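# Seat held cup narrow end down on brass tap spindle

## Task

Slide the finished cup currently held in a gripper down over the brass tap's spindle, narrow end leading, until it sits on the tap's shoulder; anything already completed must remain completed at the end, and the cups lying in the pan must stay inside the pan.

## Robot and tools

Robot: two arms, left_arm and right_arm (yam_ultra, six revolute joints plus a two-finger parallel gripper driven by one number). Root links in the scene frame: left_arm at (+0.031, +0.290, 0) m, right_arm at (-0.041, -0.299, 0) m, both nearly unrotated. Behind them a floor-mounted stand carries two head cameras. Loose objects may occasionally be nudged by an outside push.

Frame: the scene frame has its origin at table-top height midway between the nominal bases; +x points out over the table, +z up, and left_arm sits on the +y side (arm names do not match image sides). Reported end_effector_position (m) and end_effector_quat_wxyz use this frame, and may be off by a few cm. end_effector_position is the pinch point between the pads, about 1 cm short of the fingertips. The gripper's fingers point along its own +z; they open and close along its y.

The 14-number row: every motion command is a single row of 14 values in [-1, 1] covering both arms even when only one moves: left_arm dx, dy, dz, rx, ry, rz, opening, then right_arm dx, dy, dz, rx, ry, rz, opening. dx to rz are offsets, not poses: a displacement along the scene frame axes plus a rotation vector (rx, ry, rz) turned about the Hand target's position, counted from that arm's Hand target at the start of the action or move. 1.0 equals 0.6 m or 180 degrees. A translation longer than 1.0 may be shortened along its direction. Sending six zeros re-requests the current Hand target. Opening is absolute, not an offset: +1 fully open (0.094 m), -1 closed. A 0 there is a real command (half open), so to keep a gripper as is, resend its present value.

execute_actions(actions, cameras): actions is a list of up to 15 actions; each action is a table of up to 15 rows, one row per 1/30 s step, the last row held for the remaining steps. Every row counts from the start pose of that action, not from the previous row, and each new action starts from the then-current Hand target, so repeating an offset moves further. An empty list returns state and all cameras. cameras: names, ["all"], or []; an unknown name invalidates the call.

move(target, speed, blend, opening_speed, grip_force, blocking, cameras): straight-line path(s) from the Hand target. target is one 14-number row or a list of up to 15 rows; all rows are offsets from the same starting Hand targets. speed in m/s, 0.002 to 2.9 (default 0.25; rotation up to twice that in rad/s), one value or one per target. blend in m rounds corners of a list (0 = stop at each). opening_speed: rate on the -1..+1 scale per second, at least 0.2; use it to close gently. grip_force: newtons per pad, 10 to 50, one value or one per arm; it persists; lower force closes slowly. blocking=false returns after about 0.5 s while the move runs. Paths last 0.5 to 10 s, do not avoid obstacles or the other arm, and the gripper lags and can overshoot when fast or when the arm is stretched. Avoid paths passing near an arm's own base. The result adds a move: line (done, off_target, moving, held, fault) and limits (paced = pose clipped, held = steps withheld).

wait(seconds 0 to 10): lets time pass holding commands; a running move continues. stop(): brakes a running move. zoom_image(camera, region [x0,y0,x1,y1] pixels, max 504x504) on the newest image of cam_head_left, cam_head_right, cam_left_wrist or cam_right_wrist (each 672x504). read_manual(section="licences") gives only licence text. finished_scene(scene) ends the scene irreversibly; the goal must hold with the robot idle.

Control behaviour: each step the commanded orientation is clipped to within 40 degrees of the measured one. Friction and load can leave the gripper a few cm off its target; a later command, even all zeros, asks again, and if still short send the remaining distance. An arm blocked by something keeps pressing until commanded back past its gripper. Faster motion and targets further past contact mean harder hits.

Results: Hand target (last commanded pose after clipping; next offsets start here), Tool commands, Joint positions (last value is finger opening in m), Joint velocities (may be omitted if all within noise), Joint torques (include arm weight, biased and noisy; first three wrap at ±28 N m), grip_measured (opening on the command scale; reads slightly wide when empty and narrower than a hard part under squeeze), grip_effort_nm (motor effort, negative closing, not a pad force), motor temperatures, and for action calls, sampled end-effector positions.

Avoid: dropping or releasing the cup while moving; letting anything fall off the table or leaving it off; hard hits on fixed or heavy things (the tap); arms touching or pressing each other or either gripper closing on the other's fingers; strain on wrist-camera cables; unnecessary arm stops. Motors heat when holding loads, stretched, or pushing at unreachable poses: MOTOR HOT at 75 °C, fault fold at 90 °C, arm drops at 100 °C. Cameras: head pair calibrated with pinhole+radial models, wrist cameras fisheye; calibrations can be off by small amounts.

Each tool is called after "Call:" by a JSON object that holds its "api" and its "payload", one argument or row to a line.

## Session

Scene 1 done. Now scene 2.

Call:
{"api": "execute_actions", "payload": {
  "actions": []
}}

Scene clock: 0.00 s.
left_arm: end_effector_position=(+0.4147, +0.2877, +0.4073) grip_measured=+1.000 grip_effort_nm=n/a end_effector_quat_wxyz=(+0.707, +0.003, +0.707, -0.003) | right_arm: end_effector_position=(+0.4884, -0.2335, +0.0474) grip_measured=-0.097 grip_effort_nm=n/a end_effector_quat_wxyz=(+0.215, -0.109, +0.970, +0.014)
Joint positions: left_arm=[0 1.047 1.047 0 0 0 0.094] | right_arm=[0.056 2.231 1.782 -0.688 -0.029 -0.107 0.042]
Joint velocities: within noise
Joint torques (N m): no reading
Motor temperatures (°C): left_arm=[25 32 32 32 27 26 26] | right_arm=[25 29 30 29 25 25 26]
Heat: left arm: 32 °C; right arm: 30 °C.
Hand target: left_arm +0.4129, +0.2878, +0.4082; +0.706, +0.003, +0.708, -0.003 | right_arm +0.4963, -0.2323, +0.0649; +0.238, -0.109, +0.965, +0.015
Tool commands: left_gripper/opening=+1.0 right_gripper/opening=-0.255002
camera_calibration:
cam_right_wrist: T_world_to_cam=[[0.329471, -0.941524, 0.070585, -0.391635], [-0.870577, -0.274006, 0.408677, 0.340651], [-0.365439, -0.196097, -0.909945, 0.302884], [0, 0, 0, 1]] pos_world=[0.53628, -0.215999, 0.164035]

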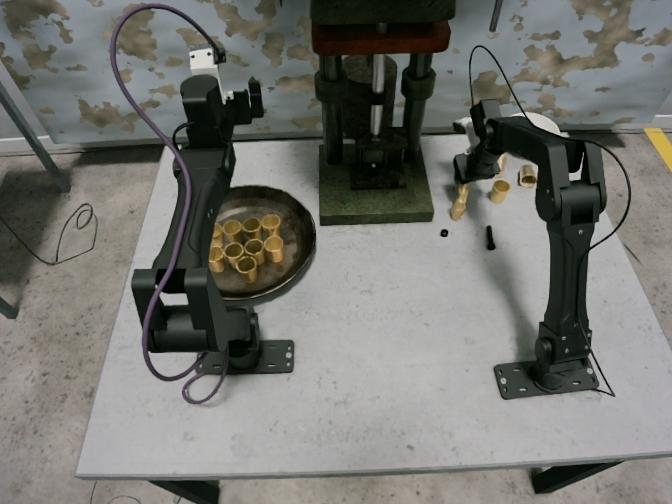

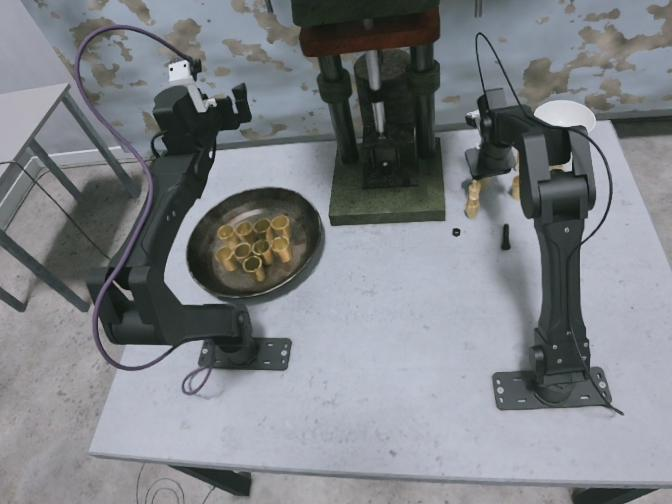

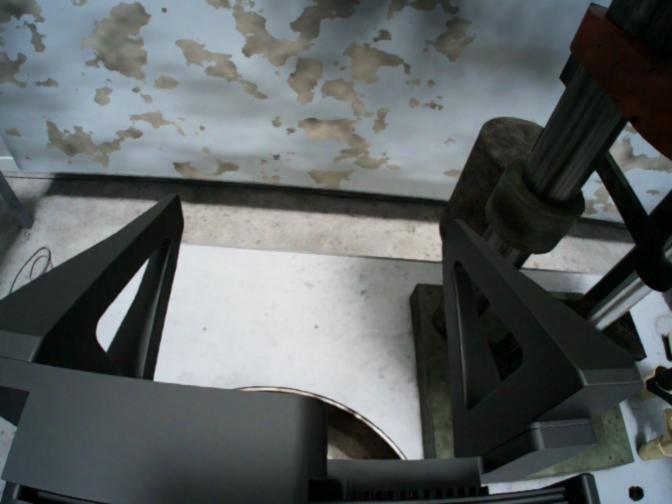

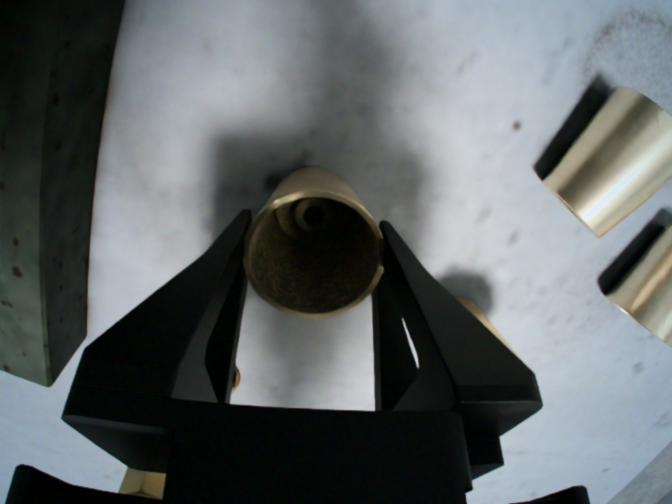

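Call:
{"api": "zoom_image", "payload": {
  "camera": "cam_head_left",
  "region": [420, 110, 580, 260]
}}

Call:
{"api": "zoom_image", "payload": {
  "camera": "cam_head_right",
  "region": [430, 110, 590, 260]
}}

Scaled by 3.150 from the camera's 672x504 image, which has a finer 960x720 frame.

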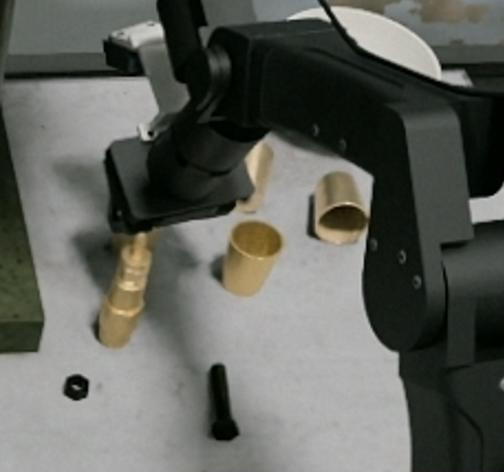

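Scaled by 3.150 from the camera's 672x504 image, which has a finer 960x720 frame.

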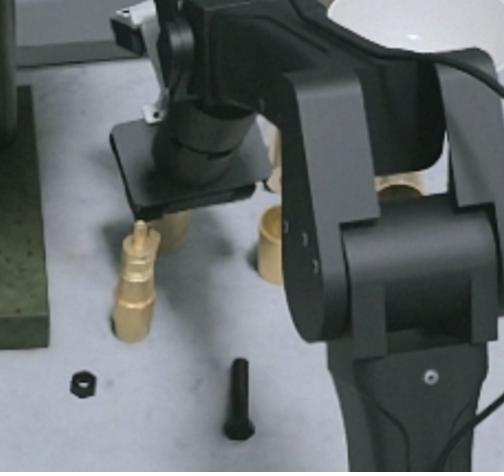

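Call:
{"api": "zoom_image", "payload": {
  "camera": "cam_right_wrist",
  "region": [290, 195, 335, 240]
}}

Call:
{"api": "zoom_image", "payload": {
  "camera": "cam_right_wrist",
  "region": [235, 160, 395, 325]
}}

Scaled by 11.200 from the camera's 672x504 image, which has a finer 960x720 frame.

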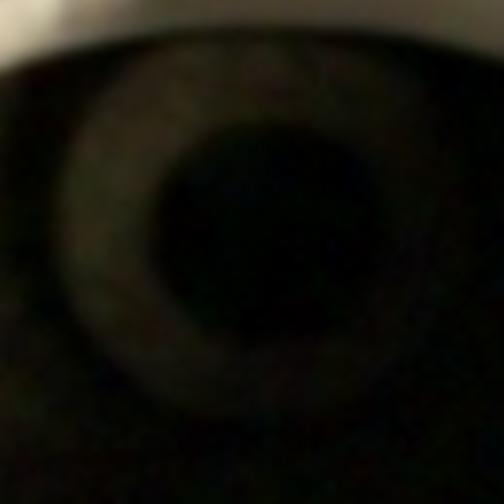

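Scaled by 3.055 from the camera's 672x504 image, which has a finer 960x720 frame.

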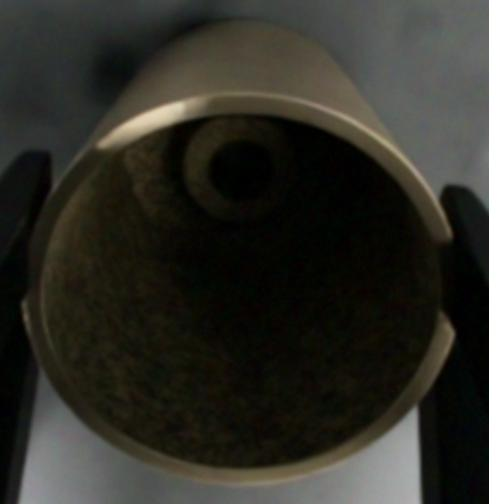

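Call:
{"api": "move", "payload": {
  "target": [
    [-0.0933,-0.3023,-0.1906,0,0,-0.1644,1.0,0,0,0.2167,0,0,0,-0.255002],
    [-0.1865,-0.6047,-0.3812,0,0,-0.3288,1.0,-0.1755,0.0572,0.2252,0.0107,-0.0143,0.0026,-0.255002]
  ],
  "speed": 0.2,
  "blend": [0.04,0],
  "cameras": ["all"]
}}

Scene clock: 10.20 s.
left_arm: end_effector_position=(+0.3007, -0.0688, +0.1756) grip_measured=+1.000 grip_effort_nm=0.00 end_effector_quat_wxyz=(+0.610, +0.349, +0.622, -0.345) | right_arm: end_effector_position=(+0.3855, -0.1990, +0.1805) grip_measured=-0.097 grip_effort_nm=-1.03 end_effector_quat_wxyz=(+0.223, -0.116, +0.967, +0.028)
Joint positions: left_arm=[-0.854 1.676 0.512 1.146 0.165 0 0.094] | right_arm=[0.169 1.793 1.671 -0.994 -0.008 -0.012 0.042]
Joint torques (N m): left_arm=[-0.31 -5.46 6.5 1.97 0.09 0.01] | right_arm=[0.23 -10.88 5.6 1.38 0.04 0.11]
Heat: left arm: 34 °C; right arm: 33 °C.
Hand target: left_arm +0.3008, -0.0751, +0.1795; +0.613, +0.352, +0.614, -0.351 | right_arm +0.3910, -0.1979, +0.1999; +0.261, -0.110, +0.958, +0.030
Off the commanded pose: left_arm 0.007 m, 1 deg | right_arm 0.020 m, 5 deg.
move: off_target (right_arm)
camera_calibration:
cam_left_wrist: T_world_to_cam=[[-0.852543, -0.506494, 0.128975, 0.191661], [-0.465046, 0.622484, -0.629481, 0.287393], [0.238544, -0.596639, -0.766237, 0.15295], [0, 0, 0, 1]] pos_world=[0.260565, 0.00943317, 0.273385]
cam_right_wrist: T_world_to_cam=[[0.346256, -0.936705, 0.0518616, -0.336822], [-0.870919, -0.300406, 0.388916, 0.204536], [-0.34872, -0.179832, -0.919812, 0.391688], [0, 0, 0, 1]] pos_world=[0.431351, -0.183621, 0.2982]

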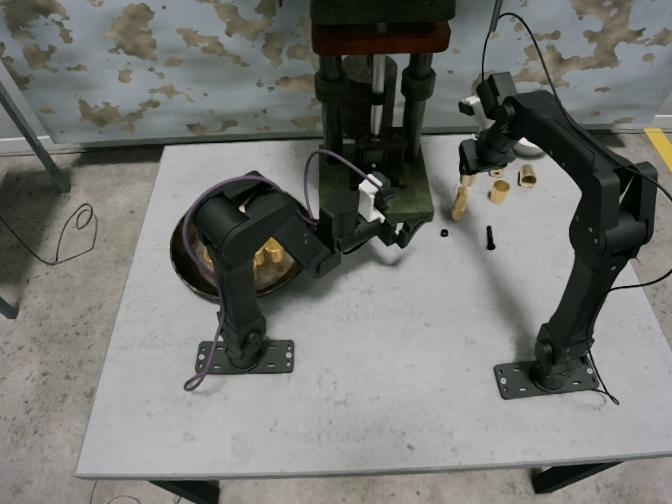

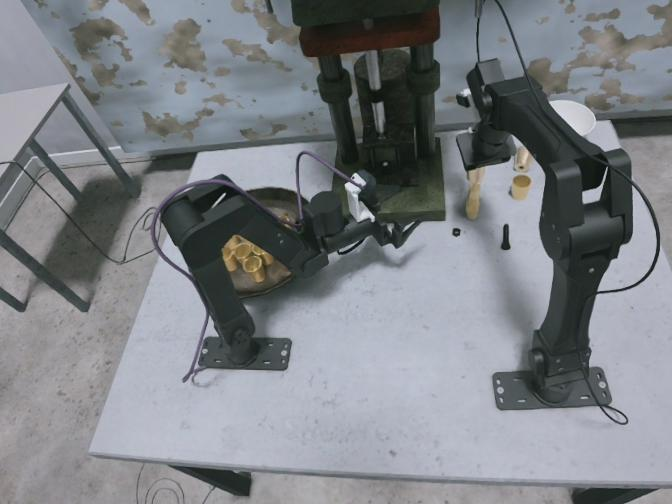

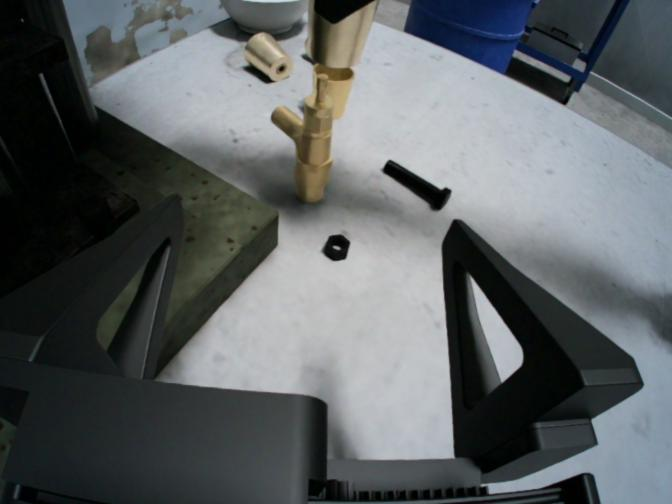

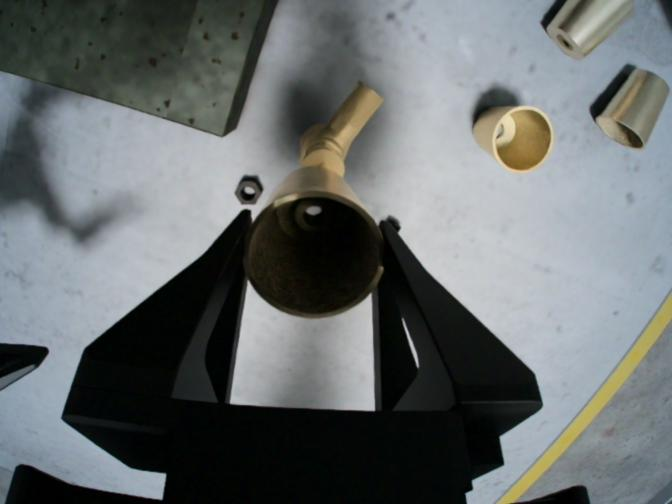

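Call:
{"api": "zoom_image", "payload": {
  "camera": "cam_right_wrist",
  "region": [270, 170, 370, 245]
}}

Call:
{"api": "zoom_image", "payload": {
  "camera": "cam_left_wrist",
  "region": [270, 0, 410, 210]
}}

Scaled by 5.040 from the camera's 672x504 image, which has a finer 960x720 frame.

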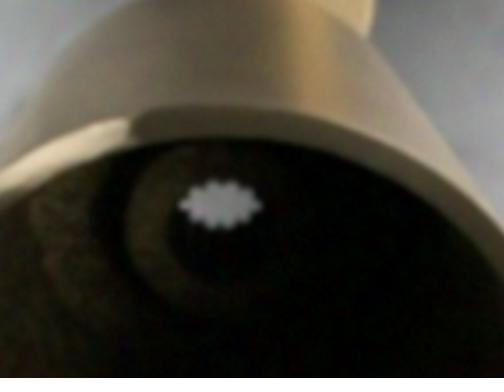

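Scaled by 2.400 from the camera's 672x504 image, which has a finer 960x720 frame.

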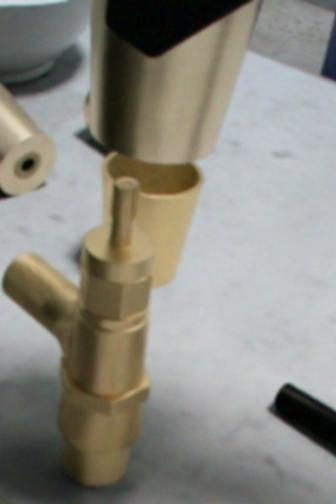

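Call:
{"api": "move", "payload": {
  "target": [0,0,0,0,0,0,1.0,0.0203,0.0046,-0.0052,0.00604,-0.02638,0,-0.255002],
  "speed": 0.05,
  "cameras": ["cam_left_wrist","cam_right_wrist"]
}}

Call:
{"api": "zoom_image", "payload": {
  "camera": "cam_right_wrist",
  "region": [270, 170, 370, 245]
}}

Call:
{"api": "zoom_image", "payload": {
  "camera": "cam_left_wrist",
  "region": [285, 0, 385, 150]
}}

Scene clock: 15.83 s.
left_arm: end_effector_position=(+0.3007, -0.0688, +0.1757) grip_measured=+1.000 grip_effort_nm=0.00 end_effector_quat_wxyz=(+0.610, +0.350, +0.621, -0.345) | right_arm: end_effector_position=(+0.3971, -0.1964, +0.1720) grip_measured=-0.097 grip_effort_nm=-1.03 end_effector_quat_wxyz=(+0.258, -0.115, +0.959, +0.032)
Joint positions: left_arm=[-0.854 1.676 0.512 1.147 0.165 0 0.094] | right_arm=[0.169 1.771 1.576 -0.849 -0.008 -0.012 0.042]
Joint torques (N m): left_arm=[-0.43 -5.48 6.45 1.96 0.11 -0.01] | right_arm=[0.23 -11.38 5.89 1.51 0.04 0.11]
Heat: left arm: 36 °C; right arm: 33 °C.
Hand target: left_arm +0.3008, -0.0752, +0.1795; +0.612, +0.352, +0.614, -0.352 | right_arm +0.4032, -0.1951, +0.1969; +0.302, -0.108, +0.947, +0.035
Off the commanded pose: left_arm 0.007 m, 1 deg | right_arm 0.026 m, 5 deg.
move: off_target (right_arm)
camera_calibration:
cam_left_wrist: T_world_to_cam=[[-0.852762, -0.506152, 0.128869, 0.191731], [-0.464647, 0.622492, -0.629767, 0.28743], [0.238538, -0.59692, -0.76602, 0.152971], [0, 0, 0, 1]] pos_world=[0.260565, 0.00943364, 0.273485]
cam_right_wrist: T_world_to_cam=[[0.341983, -0.937733, 0.0608659, -0.337961], [-0.896102, -0.305928, 0.321573, 0.239124], [-0.282929, -0.164515, -0.944927, 0.369605], [0, 0, 0, 1]] pos_world=[0.434429, -0.182957, 0.292924]
Images, in order (width x height): cam_left_wrist 672x504, cam_right_wrist 672x504.

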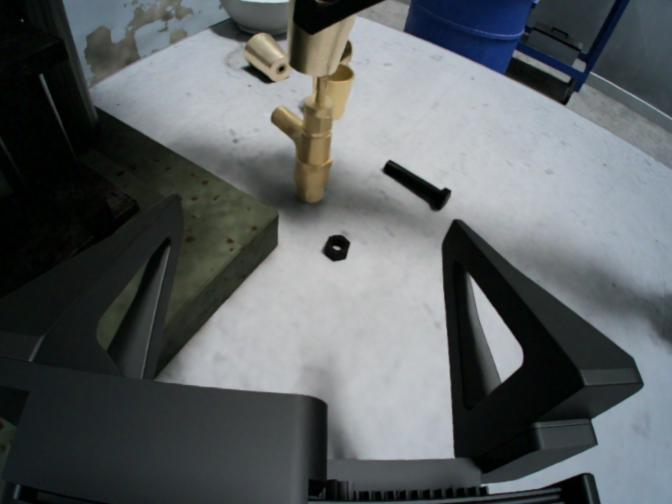

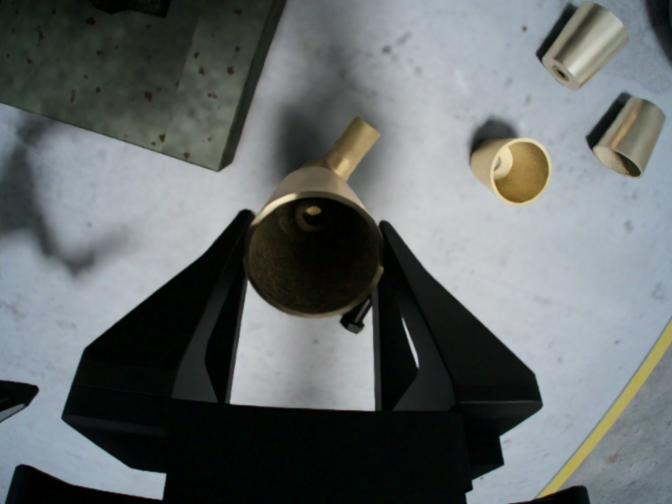

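Scaled by 5.040 from the camera's 672x504 image, which has a finer 960x720 frame.

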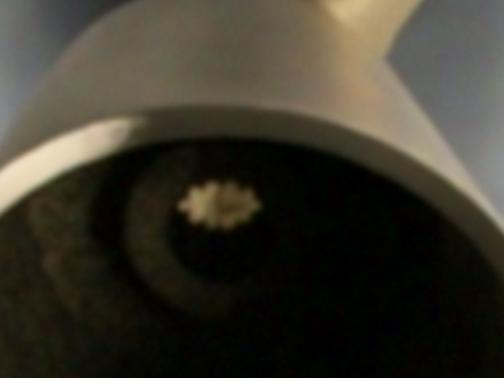

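Scaled by 3.360 from the camera's 672x504 image, which has a finer 960x720 frame.

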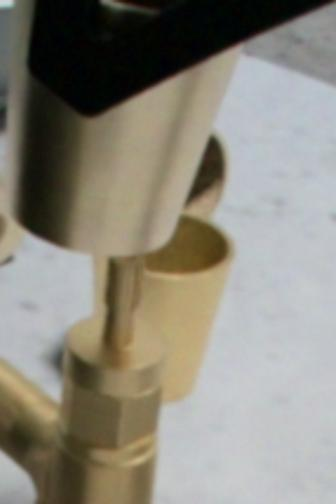

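Call:
{"api": "move", "payload": {
  "target": [0,0,0,0,0,0,1.0,-0.01938,-0.00444,-0.01152,-0.00391,0.01707,0,-0.255002],
  "speed": 0.04,
  "cameras": ["cam_left_wrist","cam_right_wrist"]
}}

Call:
{"api": "zoom_image", "payload": {
  "camera": "cam_right_wrist",
  "region": [290, 190, 335, 235]
}}

Call:
{"api": "zoom_image", "payload": {
  "camera": "cam_left_wrist",
  "region": [285, 0, 385, 150]
}}

Scene clock: 18.17 s.
left_arm: end_effector_position=(+0.3007, -0.0688, +0.1757) grip_measured=+1.000 grip_effort_nm=0.00 end_effector_quat_wxyz=(+0.610, +0.350, +0.621, -0.345) | right_arm: end_effector_position=(+0.3933, -0.1973, +0.1699) grip_measured=-0.097 grip_effort_nm=-1.03 end_effector_quat_wxyz=(+0.250, -0.115, +0.961, +0.031)
Joint positions: left_arm=[-0.854 1.676 0.512 1.147 0.165 0 0.094] | right_arm=[0.169 1.771 1.576 -0.867 -0.008 -0.012 0.042]
Joint torques (N m): left_arm=[-0.54 -5.37 6.57 1.99 0.09 -0.02] | right_arm=[0.24 -11.33 5.91 1.12 0.04 0.11]
Motor temperatures (°C): left_arm=[25 32 34 36 27 26 26] | right_arm=[25 34 31 31 25 25 27]
Heat: left arm: 36 °C; right arm: 34 °C.
Hand target: left_arm +0.3008, -0.0752, +0.1795; +0.612, +0.352, +0.614, -0.352 | right_arm +0.3915, -0.1978, +0.1899; +0.276, -0.109, +0.955, +0.032
Off the commanded pose: left_arm 0.007 m, 1 deg | right_arm 0.020 m, 3 deg.
move: off_target (right_arm)
camera_calibration:
cam_left_wrist: T_world_to_cam=[[-0.852762, -0.506152, 0.128869, 0.191731], [-0.464647, 0.622492, -0.629767, 0.28743], [0.238538, -0.59692, -0.76602, 0.152971], [0, 0, 0, 1]] pos_world=[0.260565, 0.00943364, 0.273485]
cam_right_wrist: T_world_to_cam=[[0.3428, -0.937554, 0.059004, -0.337386], [-0.890574, -0.30435, 0.338007, 0.23156], [-0.298942, -0.168416, -0.939292, 0.37092], [0, 0, 0, 1]] pos_world=[0.432761, -0.183373, 0.290041]
Images, in order (width x height): cam_left_wrist 672x504, cam_right_wrist 672x504.

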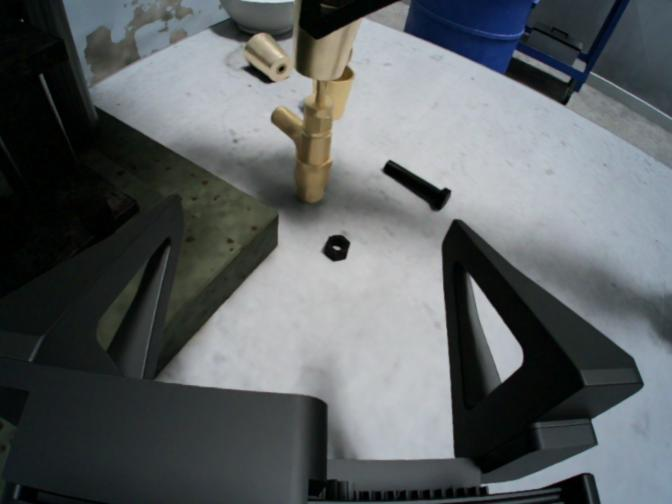

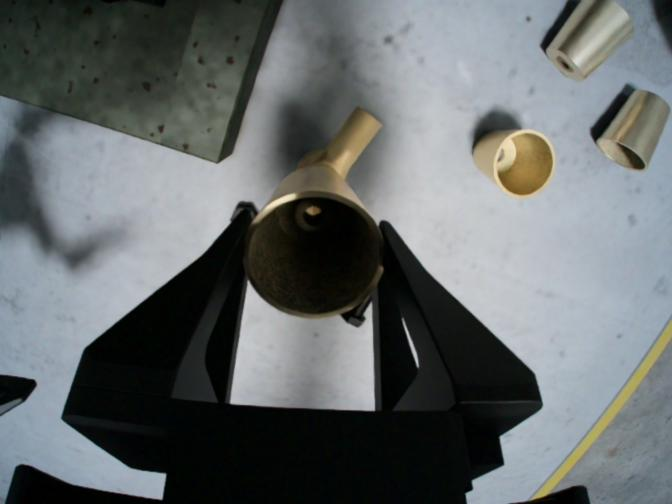

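Scaled by 11.200 from the camera's 672x504 image, which has a finer 960x720 frame.

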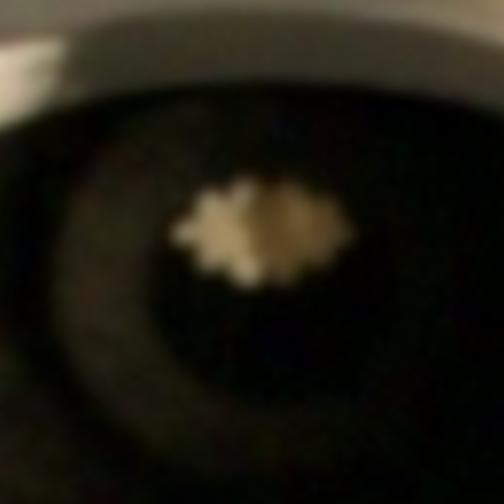

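Scaled by 3.360 from the camera's 672x504 image, which has a finer 960x720 frame.

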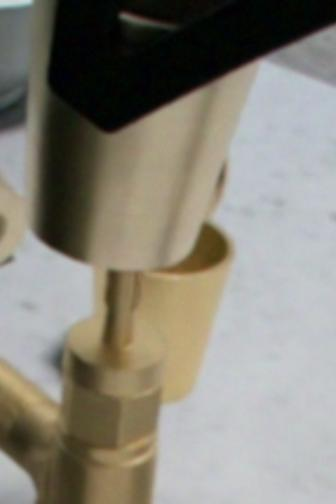

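Call:
{"api": "move", "payload": {
  "target": [0,0,0,0,0,0,1.0,-0.0002,-0.01145,-0.00157,-0.00053,0.00233,-0.00477,-0.255002],
  "speed": 0.02,
  "cameras": ["cam_left_wrist","cam_right_wrist"]
}}

Call:
{"api": "zoom_image", "payload": {
  "camera": "cam_right_wrist",
  "region": [290, 190, 335, 235]
}}

Call:
{"api": "zoom_image", "payload": {
  "camera": "cam_left_wrist",
  "region": [285, 0, 385, 150]
}}

Scene clock: 20.80 s.
left_arm: end_effector_position=(+0.3007, -0.0688, +0.1757) grip_measured=+1.000 grip_effort_nm=0.00 end_effector_quat_wxyz=(+0.610, +0.350, +0.621, -0.345) | right_arm: end_effector_position=(+0.3926, -0.2013, +0.1690) grip_measured=-0.097 grip_effort_nm=-1.03 end_effector_quat_wxyz=(+0.247, -0.111, +0.962, +0.029)
Joint positions: left_arm=[-0.854 1.676 0.512 1.147 0.165 0 0.094] | right_arm=[0.161 1.771 1.576 -0.874 -0.007 -0.012 0.042]
Joint torques (N m): left_arm=[-0.39 -5.31 6.39 1.98 0.11 -0.01] | right_arm=[-0.31 -11.33 5.9 1.09 0.03 0.11]
Heat: left arm: 37 °C; right arm: 34 °C.
Hand target: left_arm +0.3008, -0.0752, +0.1795; +0.612, +0.352, +0.614, -0.352 | right_arm +0.3914, -0.2047, +0.1890; +0.272, -0.102, +0.956, +0.029
Off the commanded pose: left_arm 0.007 m, 1 deg | right_arm 0.020 m, 3 deg.
move: off_target (right_arm)
camera_calibration:
cam_left_wrist: T_world_to_cam=[[-0.852762, -0.506152, 0.128869, 0.191731], [-0.464647, 0.622492, -0.629767, 0.28743], [0.238538, -0.59692, -0.76602, 0.152971], [0, 0, 0, 1]] pos_world=[0.260565, 0.00943364, 0.273485]
cam_right_wrist: T_world_to_cam=[[0.335358, -0.940258, 0.0587324, -0.338365], [-0.890704, -0.296141, 0.344886, 0.23059], [-0.306889, -0.167974, -0.936805, 0.372012], [0, 0, 0, 1]] pos_world=[0.433028, -0.187375, 0.288848]
Images, in order (width x height): cam_left_wrist 672x504, cam_right_wrist 672x504.

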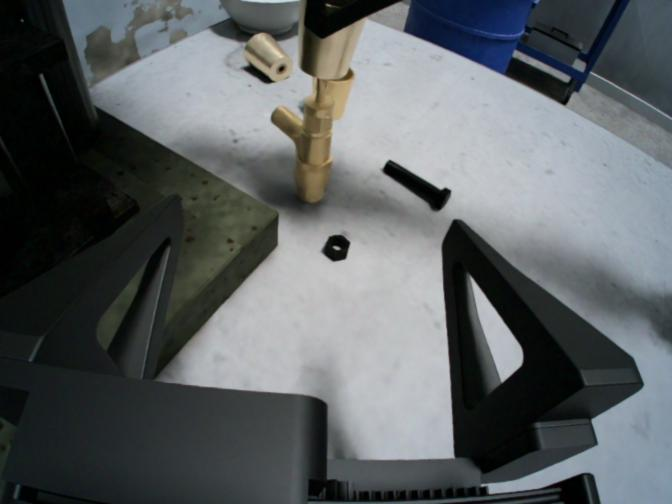

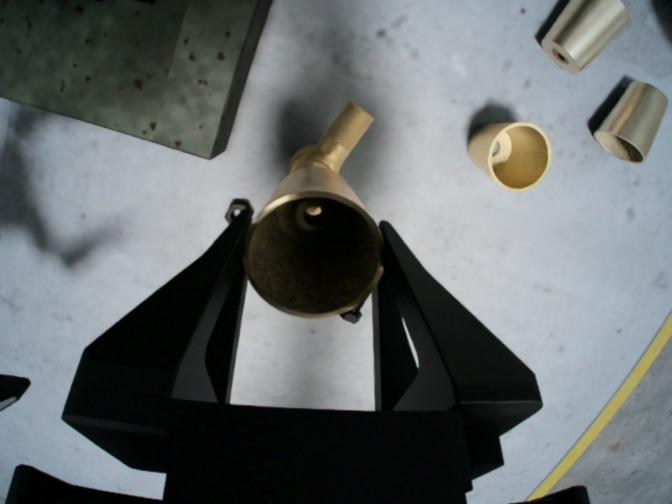

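Scaled by 11.200 from the camera's 672x504 image, which has a finer 960x720 frame.

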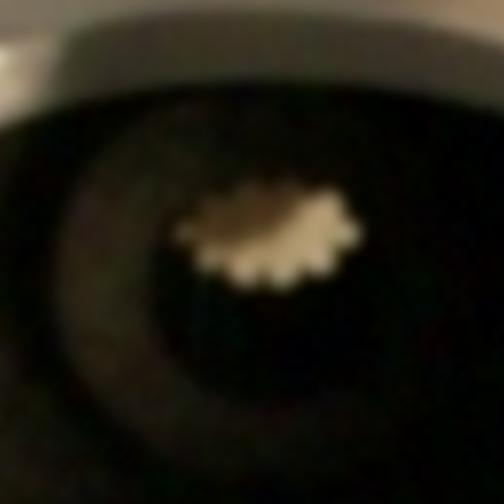

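Scaled by 3.360 from the camera's 672x504 image, which has a finer 960x720 frame.

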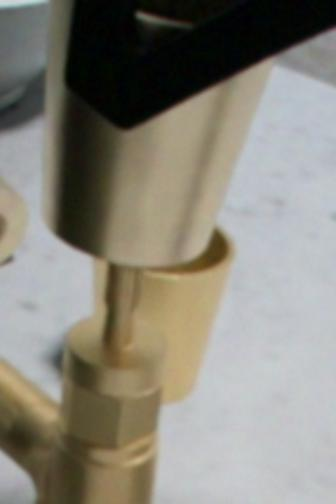

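Call:
{"api": "zoom_image", "payload": {
  "camera": "cam_left_wrist",
  "region": [270, 0, 410, 210]
}}

Call:
{"api": "zoom_image", "payload": {
  "camera": "cam_right_wrist",
  "region": [235, 160, 395, 325]
}}

Scaled by 2.400 from the camera's 672x504 image, which has a finer 960x720 frame.

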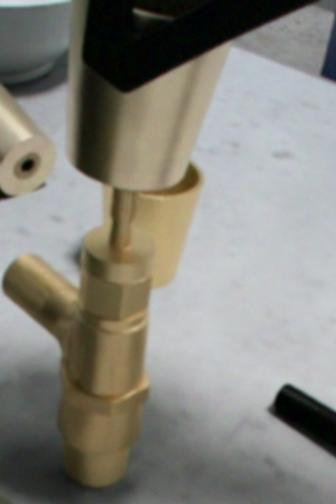

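Scaled by 3.055 from the camera's 672x504 image, which has a finer 960x720 frame.

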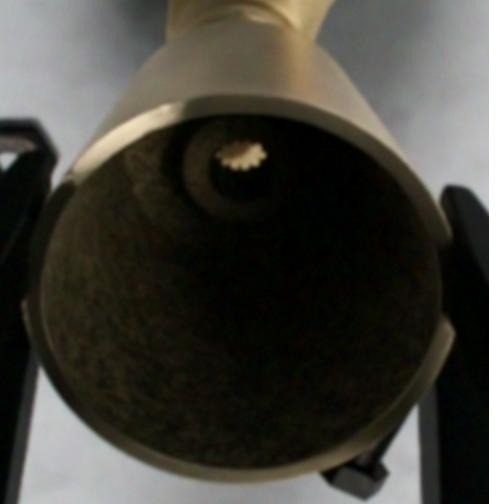

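Call:
{"api": "move", "payload": {
  "target": [0,0,0,0,0,0,1.0,0.0004,0.01036,-0.0215,-0.00213,0.00931,0.0043,-0.255002],
  "speed": 0.03,
  "cameras": ["cam_left_wrist","cam_right_wrist"]
}}

Call:
{"api": "zoom_image", "payload": {
  "camera": "cam_right_wrist",
  "region": [290, 190, 335, 235]
}}

Call:
{"api": "zoom_image", "payload": {
  "camera": "cam_left_wrist",
  "region": [285, 0, 385, 150]
}}

Scene clock: 27.93 s.
left_arm: end_effector_position=(+0.3007, -0.0688, +0.1757) grip_measured=+1.000 grip_effort_nm=0.00 end_effector_quat_wxyz=(+0.610, +0.350, +0.621, -0.345) | right_arm: end_effector_position=(+0.3921, -0.1995, +0.1689) grip_measured=-0.097 grip_effort_nm=-1.03 end_effector_quat_wxyz=(+0.246, -0.113, +0.962, +0.029)
Joint positions: left_arm=[-0.854 1.676 0.512 1.147 0.165 0 0.094] | right_arm=[0.165 1.771 1.576 -0.875 -0.007 -0.012 0.042]
Joint torques (N m): left_arm=[-0.51 -5.38 6.49 1.98 0.1 0.01] | right_arm=[0.44 -9.03 5.85 1.14 0.03 0.1]
Heat: left arm: 38 °C; right arm: 35 °C.
Hand target: left_arm +0.3008, -0.0752, +0.1795; +0.612, +0.352, +0.614, -0.352 | right_arm +0.3917, -0.1986, +0.1761; +0.258, -0.109, +0.960, +0.029
Off the commanded pose: left_arm 0.007 m, 1 deg | right_arm 0.007 m, 1 deg.
move: done
camera_calibration:
cam_left_wrist: T_world_to_cam=[[-0.852762, -0.506152, 0.128869, 0.191731], [-0.464647, 0.622492, -0.629767, 0.28743], [0.238538, -0.59692, -0.76602, 0.152971], [0, 0, 0, 1]] pos_world=[0.260565, 0.00943364, 0.273485]
cam_right_wrist: T_world_to_cam=[[0.339149, -0.938875, 0.0590838, -0.337802], [-0.889409, -0.299552, 0.345282, 0.229465], [-0.306478, -0.169652, -0.936637, 0.371564], [0, 0, 0, 1]] pos_world=[0.43253, -0.18538, 0.288749]
Images, in order (width x height): cam_left_wrist 672x504, cam_right_wrist 672x504.

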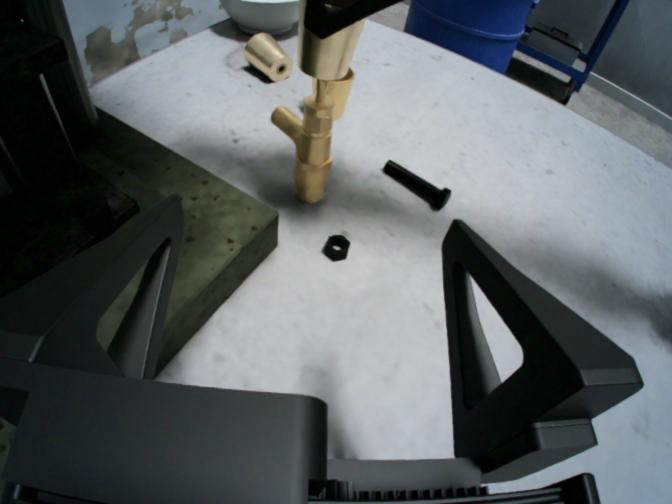

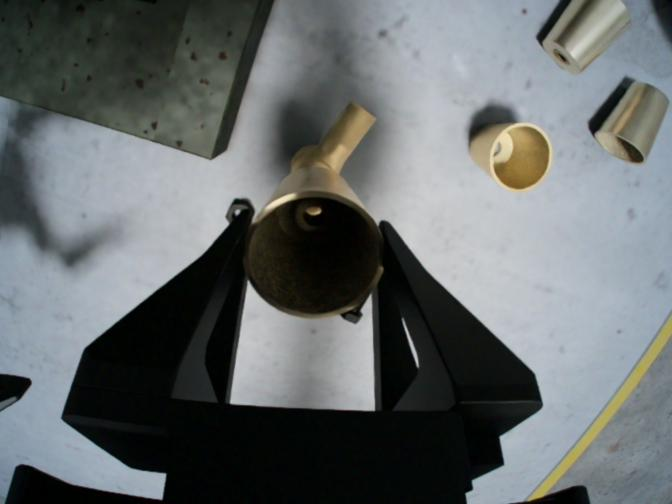

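Scaled by 11.200 from the camera's 672x504 image, which has a finer 960x720 frame.

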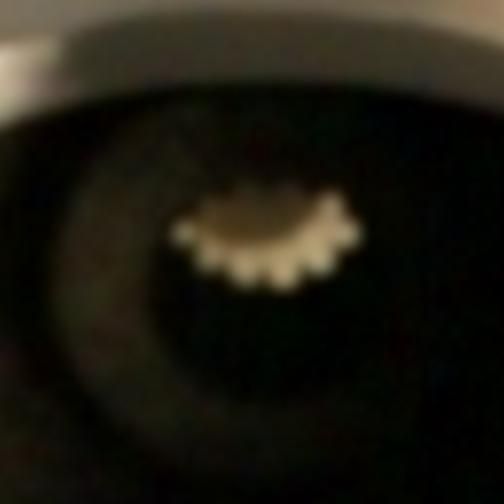

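Scaled by 3.360 from the camera's 672x504 image, which has a finer 960x720 frame.

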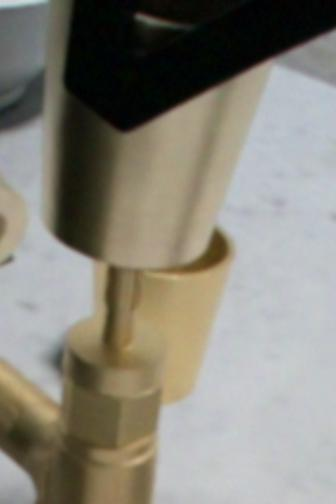

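Call:
{"api": "move", "payload": {
  "target": [0,0,0,0,0,0,1.0,0.0017,0.0004,-0.0143,-0.00142,0.00621,0,-0.255002],
  "speed": 0.02,
  "cameras": ["cam_left_wrist","cam_right_wrist"]
}}

Call:
{"api": "zoom_image", "payload": {
  "camera": "cam_right_wrist",
  "region": [290, 190, 335, 235]
}}

Call:
{"api": "zoom_image", "payload": {
  "camera": "cam_left_wrist",
  "region": [285, 0, 385, 150]
}}

Scene clock: 29.33 s.
left_arm: end_effector_position=(+0.3007, -0.0688, +0.1757) grip_measured=+1.000 grip_effort_nm=0.00 end_effector_quat_wxyz=(+0.610, +0.350, +0.621, -0.345) | right_arm: end_effector_position=(+0.3921, -0.1995, +0.1689) grip_measured=-0.097 grip_effort_nm=-1.03 end_effector_quat_wxyz=(+0.246, -0.113, +0.962, +0.029)
Joint positions: left_arm=[-0.854 1.676 0.512 1.147 0.165 0 0.094] | right_arm=[0.165 1.771 1.576 -0.875 -0.007 -0.012 0.042]
Joint torques (N m): left_arm=[-0.44 -5.42 6.5 2 0.11 0.01] | right_arm=[0.46 -7.58 5.81 1.14 0.04 0.1]
Heat: left arm: 38 °C; right arm: 35 °C.
Hand target: left_arm +0.3008, -0.0752, +0.1795; +0.612, +0.352, +0.614, -0.352 | right_arm +0.3927, -0.1984, +0.1675; +0.248, -0.109, +0.962, +0.028
Off the commanded pose: left_arm 0.007 m, 1 deg | right_arm 0.002 m, 1 deg.
move: done
camera_calibration:
cam_left_wrist: T_world_to_cam=[[-0.852762, -0.506152, 0.128869, 0.191731], [-0.464647, 0.622492, -0.629767, 0.28743], [0.238538, -0.59692, -0.76602, 0.152971], [0, 0, 0, 1]] pos_world=[0.260565, 0.00943364, 0.273485]
cam_right_wrist: T_world_to_cam=[[0.339149, -0.938875, 0.0590838, -0.337802], [-0.889409, -0.299552, 0.345282, 0.229465], [-0.306478, -0.169652, -0.936637, 0.371564], [0, 0, 0, 1]] pos_world=[0.43253, -0.18538, 0.288749]
Images, in order (width x height): cam_left_wrist 672x504, cam_right_wrist 672x504.

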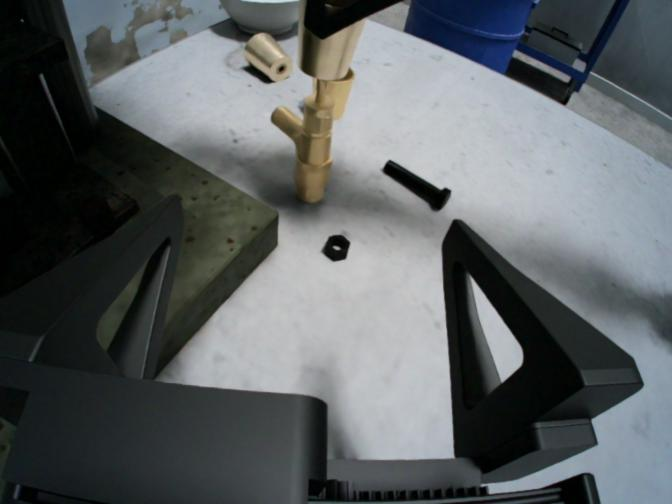

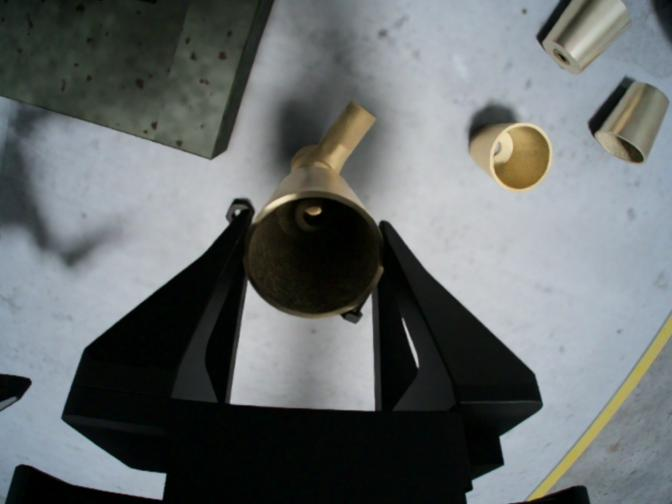

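Scaled by 11.200 from the camera's 672x504 image, which has a finer 960x720 frame.

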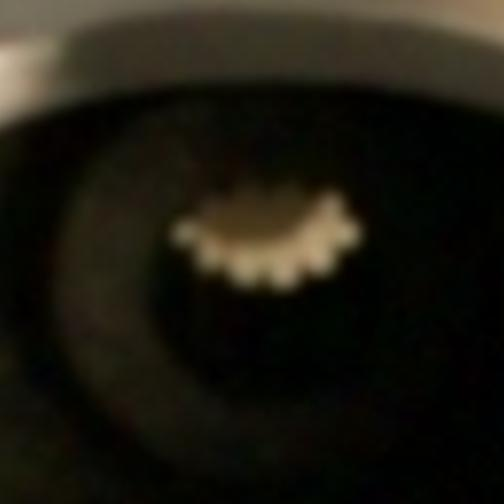

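Scaled by 3.360 from the camera's 672x504 image, which has a finer 960x720 frame.

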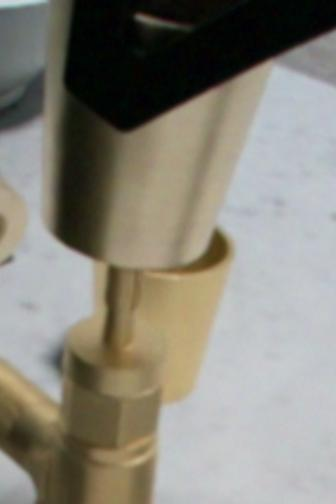

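Call:
{"api": "move", "payload": {
  "target": [0,0,0,0,0,0,1.0,0.00104,0.00024,-0.0086,-0.00085,0.00372,0,-0.255002],
  "speed": 0.012,
  "cameras": ["cam_left_wrist","cam_right_wrist"]
}}

Call:
{"api": "zoom_image", "payload": {
  "camera": "cam_right_wrist",
  "region": [290, 190, 335, 235]
}}

Call:
{"api": "zoom_image", "payload": {
  "camera": "cam_left_wrist",
  "region": [285, 0, 385, 150]
}}

Scene clock: 30.50 s.
left_arm: end_effector_position=(+0.3007, -0.0688, +0.1757) grip_measured=+1.000 grip_effort_nm=0.00 end_effector_quat_wxyz=(+0.610, +0.350, +0.621, -0.345) | right_arm: end_effector_position=(+0.3927, -0.1994, +0.1636) grip_measured=-0.097 grip_effort_nm=-1.03 end_effector_quat_wxyz=(+0.240, -0.113, +0.964, +0.028)
Joint positions: left_arm=[-0.854 1.676 0.512 1.147 0.165 0 0.094] | right_arm=[0.165 1.784 1.576 -0.875 -0.007 -0.012 0.042]
Joint torques (N m): left_arm=[-0.31 -5.39 6.46 2 0.12 0] | right_arm=[0.44 -7.69 5.82 1.12 0.04 0.11]
Heat: left arm: 38 °C; right arm: 35 °C.
Hand target: left_arm +0.3008, -0.0752, +0.1795; +0.612, +0.352, +0.614, -0.352 | right_arm +0.3933, -0.1982, +0.1624; +0.243, -0.109, +0.964, +0.028
Off the commanded pose: left_arm 0.007 m, 1 deg | right_arm 0.002 m, 1 deg.
move: done
camera_calibration:
cam_left_wrist: T_world_to_cam=[[-0.852762, -0.506152, 0.128869, 0.191731], [-0.464647, 0.622492, -0.629767, 0.28743], [0.238538, -0.59692, -0.76602, 0.152971], [0, 0, 0, 1]] pos_world=[0.260565, 0.00943364, 0.273485]
cam_right_wrist: T_world_to_cam=[[0.339843, -0.938725, 0.0574619, -0.337599], [-0.885121, -0.298587, 0.356941, 0.228456], [-0.317912, -0.172165, -0.932358, 0.370038], [0, 0, 0, 1]] pos_world=[0.434581, -0.184991, 0.282862]
Images, in order (width x height): cam_left_wrist 672x504, cam_right_wrist 672x504.

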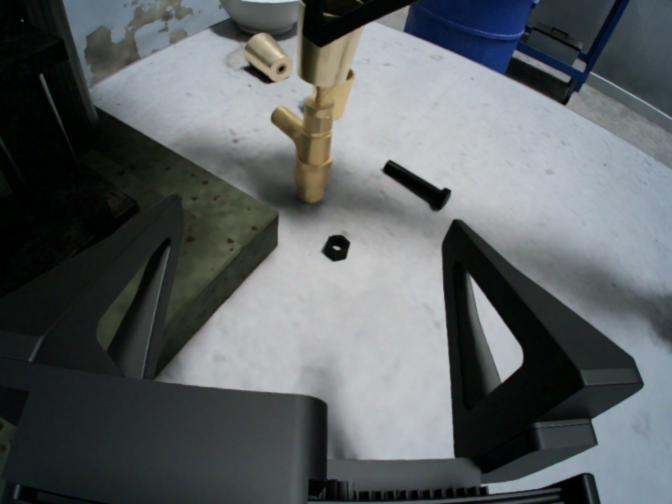

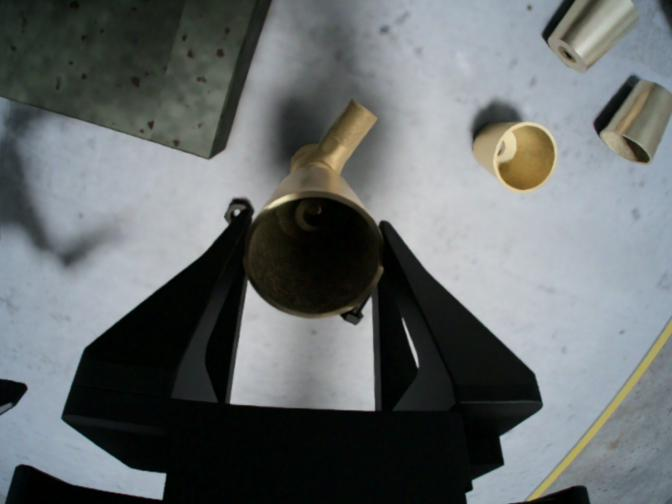

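Scaled by 11.200 from the camera's 672x504 image, which has a finer 960x720 frame.

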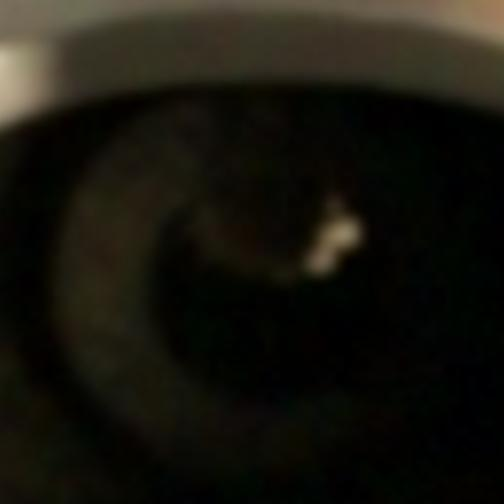

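Scaled by 3.360 from the camera's 672x504 image, which has a finer 960x720 frame.

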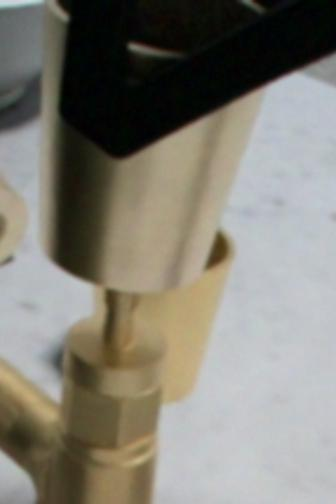

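Call:
{"api": "execute_actions", "payload": {
  "actions": [
    [[0,0,0,0,0,0,1.0,-0.0005,-0.0001,-0.0003,0.0017,0.0009,-0.0035,-0.255002],[0,0,0,0,0,0,1.0,-0.0011,-0.0002,-0.0006,0.0034,0.0018,-0.0070,-0.255002]]
  ],
  "cameras": ["cam_right_wrist"]
}}

Call:
{"api": "zoom_image", "payload": {
  "camera": "cam_right_wrist",
  "region": [290, 190, 335, 235]
}}

Scene clock: 32.37 s.
left_arm: end_effector_position=(+0.3007, -0.0688, +0.1757) grip_measured=+1.000 grip_effort_nm=0.00 end_effector_quat_wxyz=(+0.610, +0.350, +0.621, -0.345) | right_arm: end_effector_position=(+0.3923, -0.1995, +0.1634) grip_measured=-0.097 grip_effort_nm=-1.03 end_effector_quat_wxyz=(+0.239, -0.102, +0.965, +0.031)
Joint positions: left_arm=[-0.854 1.676 0.512 1.147 0.165 0 0.094] | right_arm=[0.165 1.784 1.576 -0.877 -0.007 0.012 0.042]
Joint torques (N m): left_arm=[-0.43 -5.44 6.45 1.98 0.12 0] | right_arm=[0.46 -7.71 5.81 1.11 0.03 0.13]
Heat: left arm: 38 °C; right arm: 35 °C.
Hand target: left_arm +0.3008, -0.0752, +0.1795; +0.612, +0.352, +0.614, -0.352 | right_arm +0.3926, -0.1983, +0.1621; +0.241, -0.097, +0.965, +0.030
Off the commanded pose: left_arm 0.007 m, 1 deg | right_arm 0.002 m, 1 deg.
Step readings (end_effector_position of left_arm | right_arm):
0: (+0.3007, -0.0688, +0.1757) | (+0.3927, -0.1994, +0.1636)
1: (+0.3007, -0.0688, +0.1757) | (+0.3926, -0.1994, +0.1635)
2: (+0.3007, -0.0688, +0.1757) | (+0.3926, -0.1994, +0.1635)
4: (+0.3007, -0.0688, +0.1757) | (+0.3925, -0.1995, +0.1635)
8: (+0.3007, -0.0688, +0.1757) | (+0.3924, -0.1995, +0.1634)
15: (+0.3007, -0.0688, +0.1757) | (+0.3923, -0.1995, +0.1634)
camera_calibration:
cam_right_wrist: T_world_to_cam=[[0.319735, -0.946394, 0.0459149, -0.329239], [-0.889758, -0.283236, 0.357923, 0.232799], [-0.325731, -0.155294, -0.932622, 0.376215], [0, 0, 0, 1]] pos_world=[0.434949, -0.187229, 0.282659]
Images, in order (width x height): cam_right_wrist 672x504.

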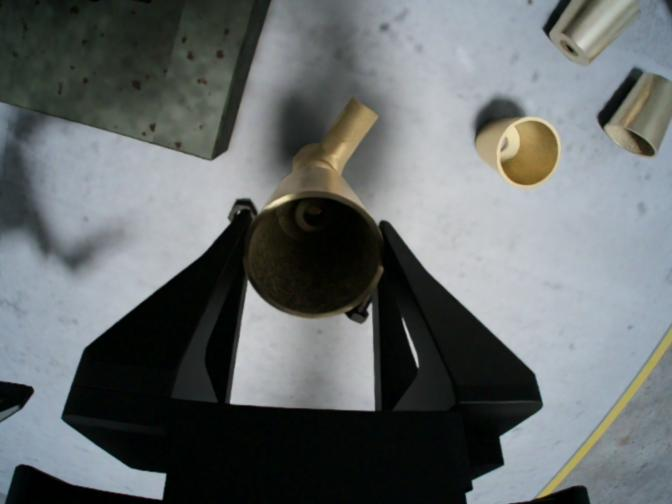

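Scaled by 11.200 from the camera's 672x504 image, which has a finer 960x720 frame.

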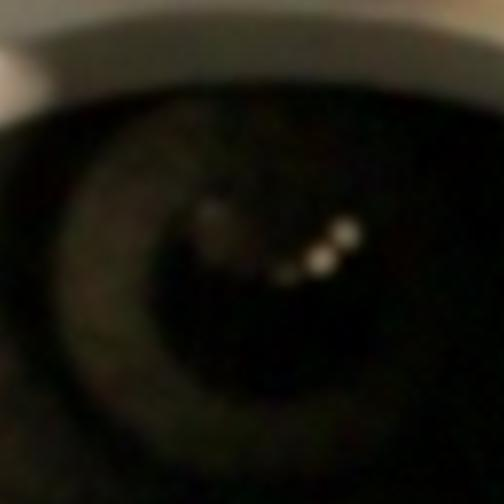

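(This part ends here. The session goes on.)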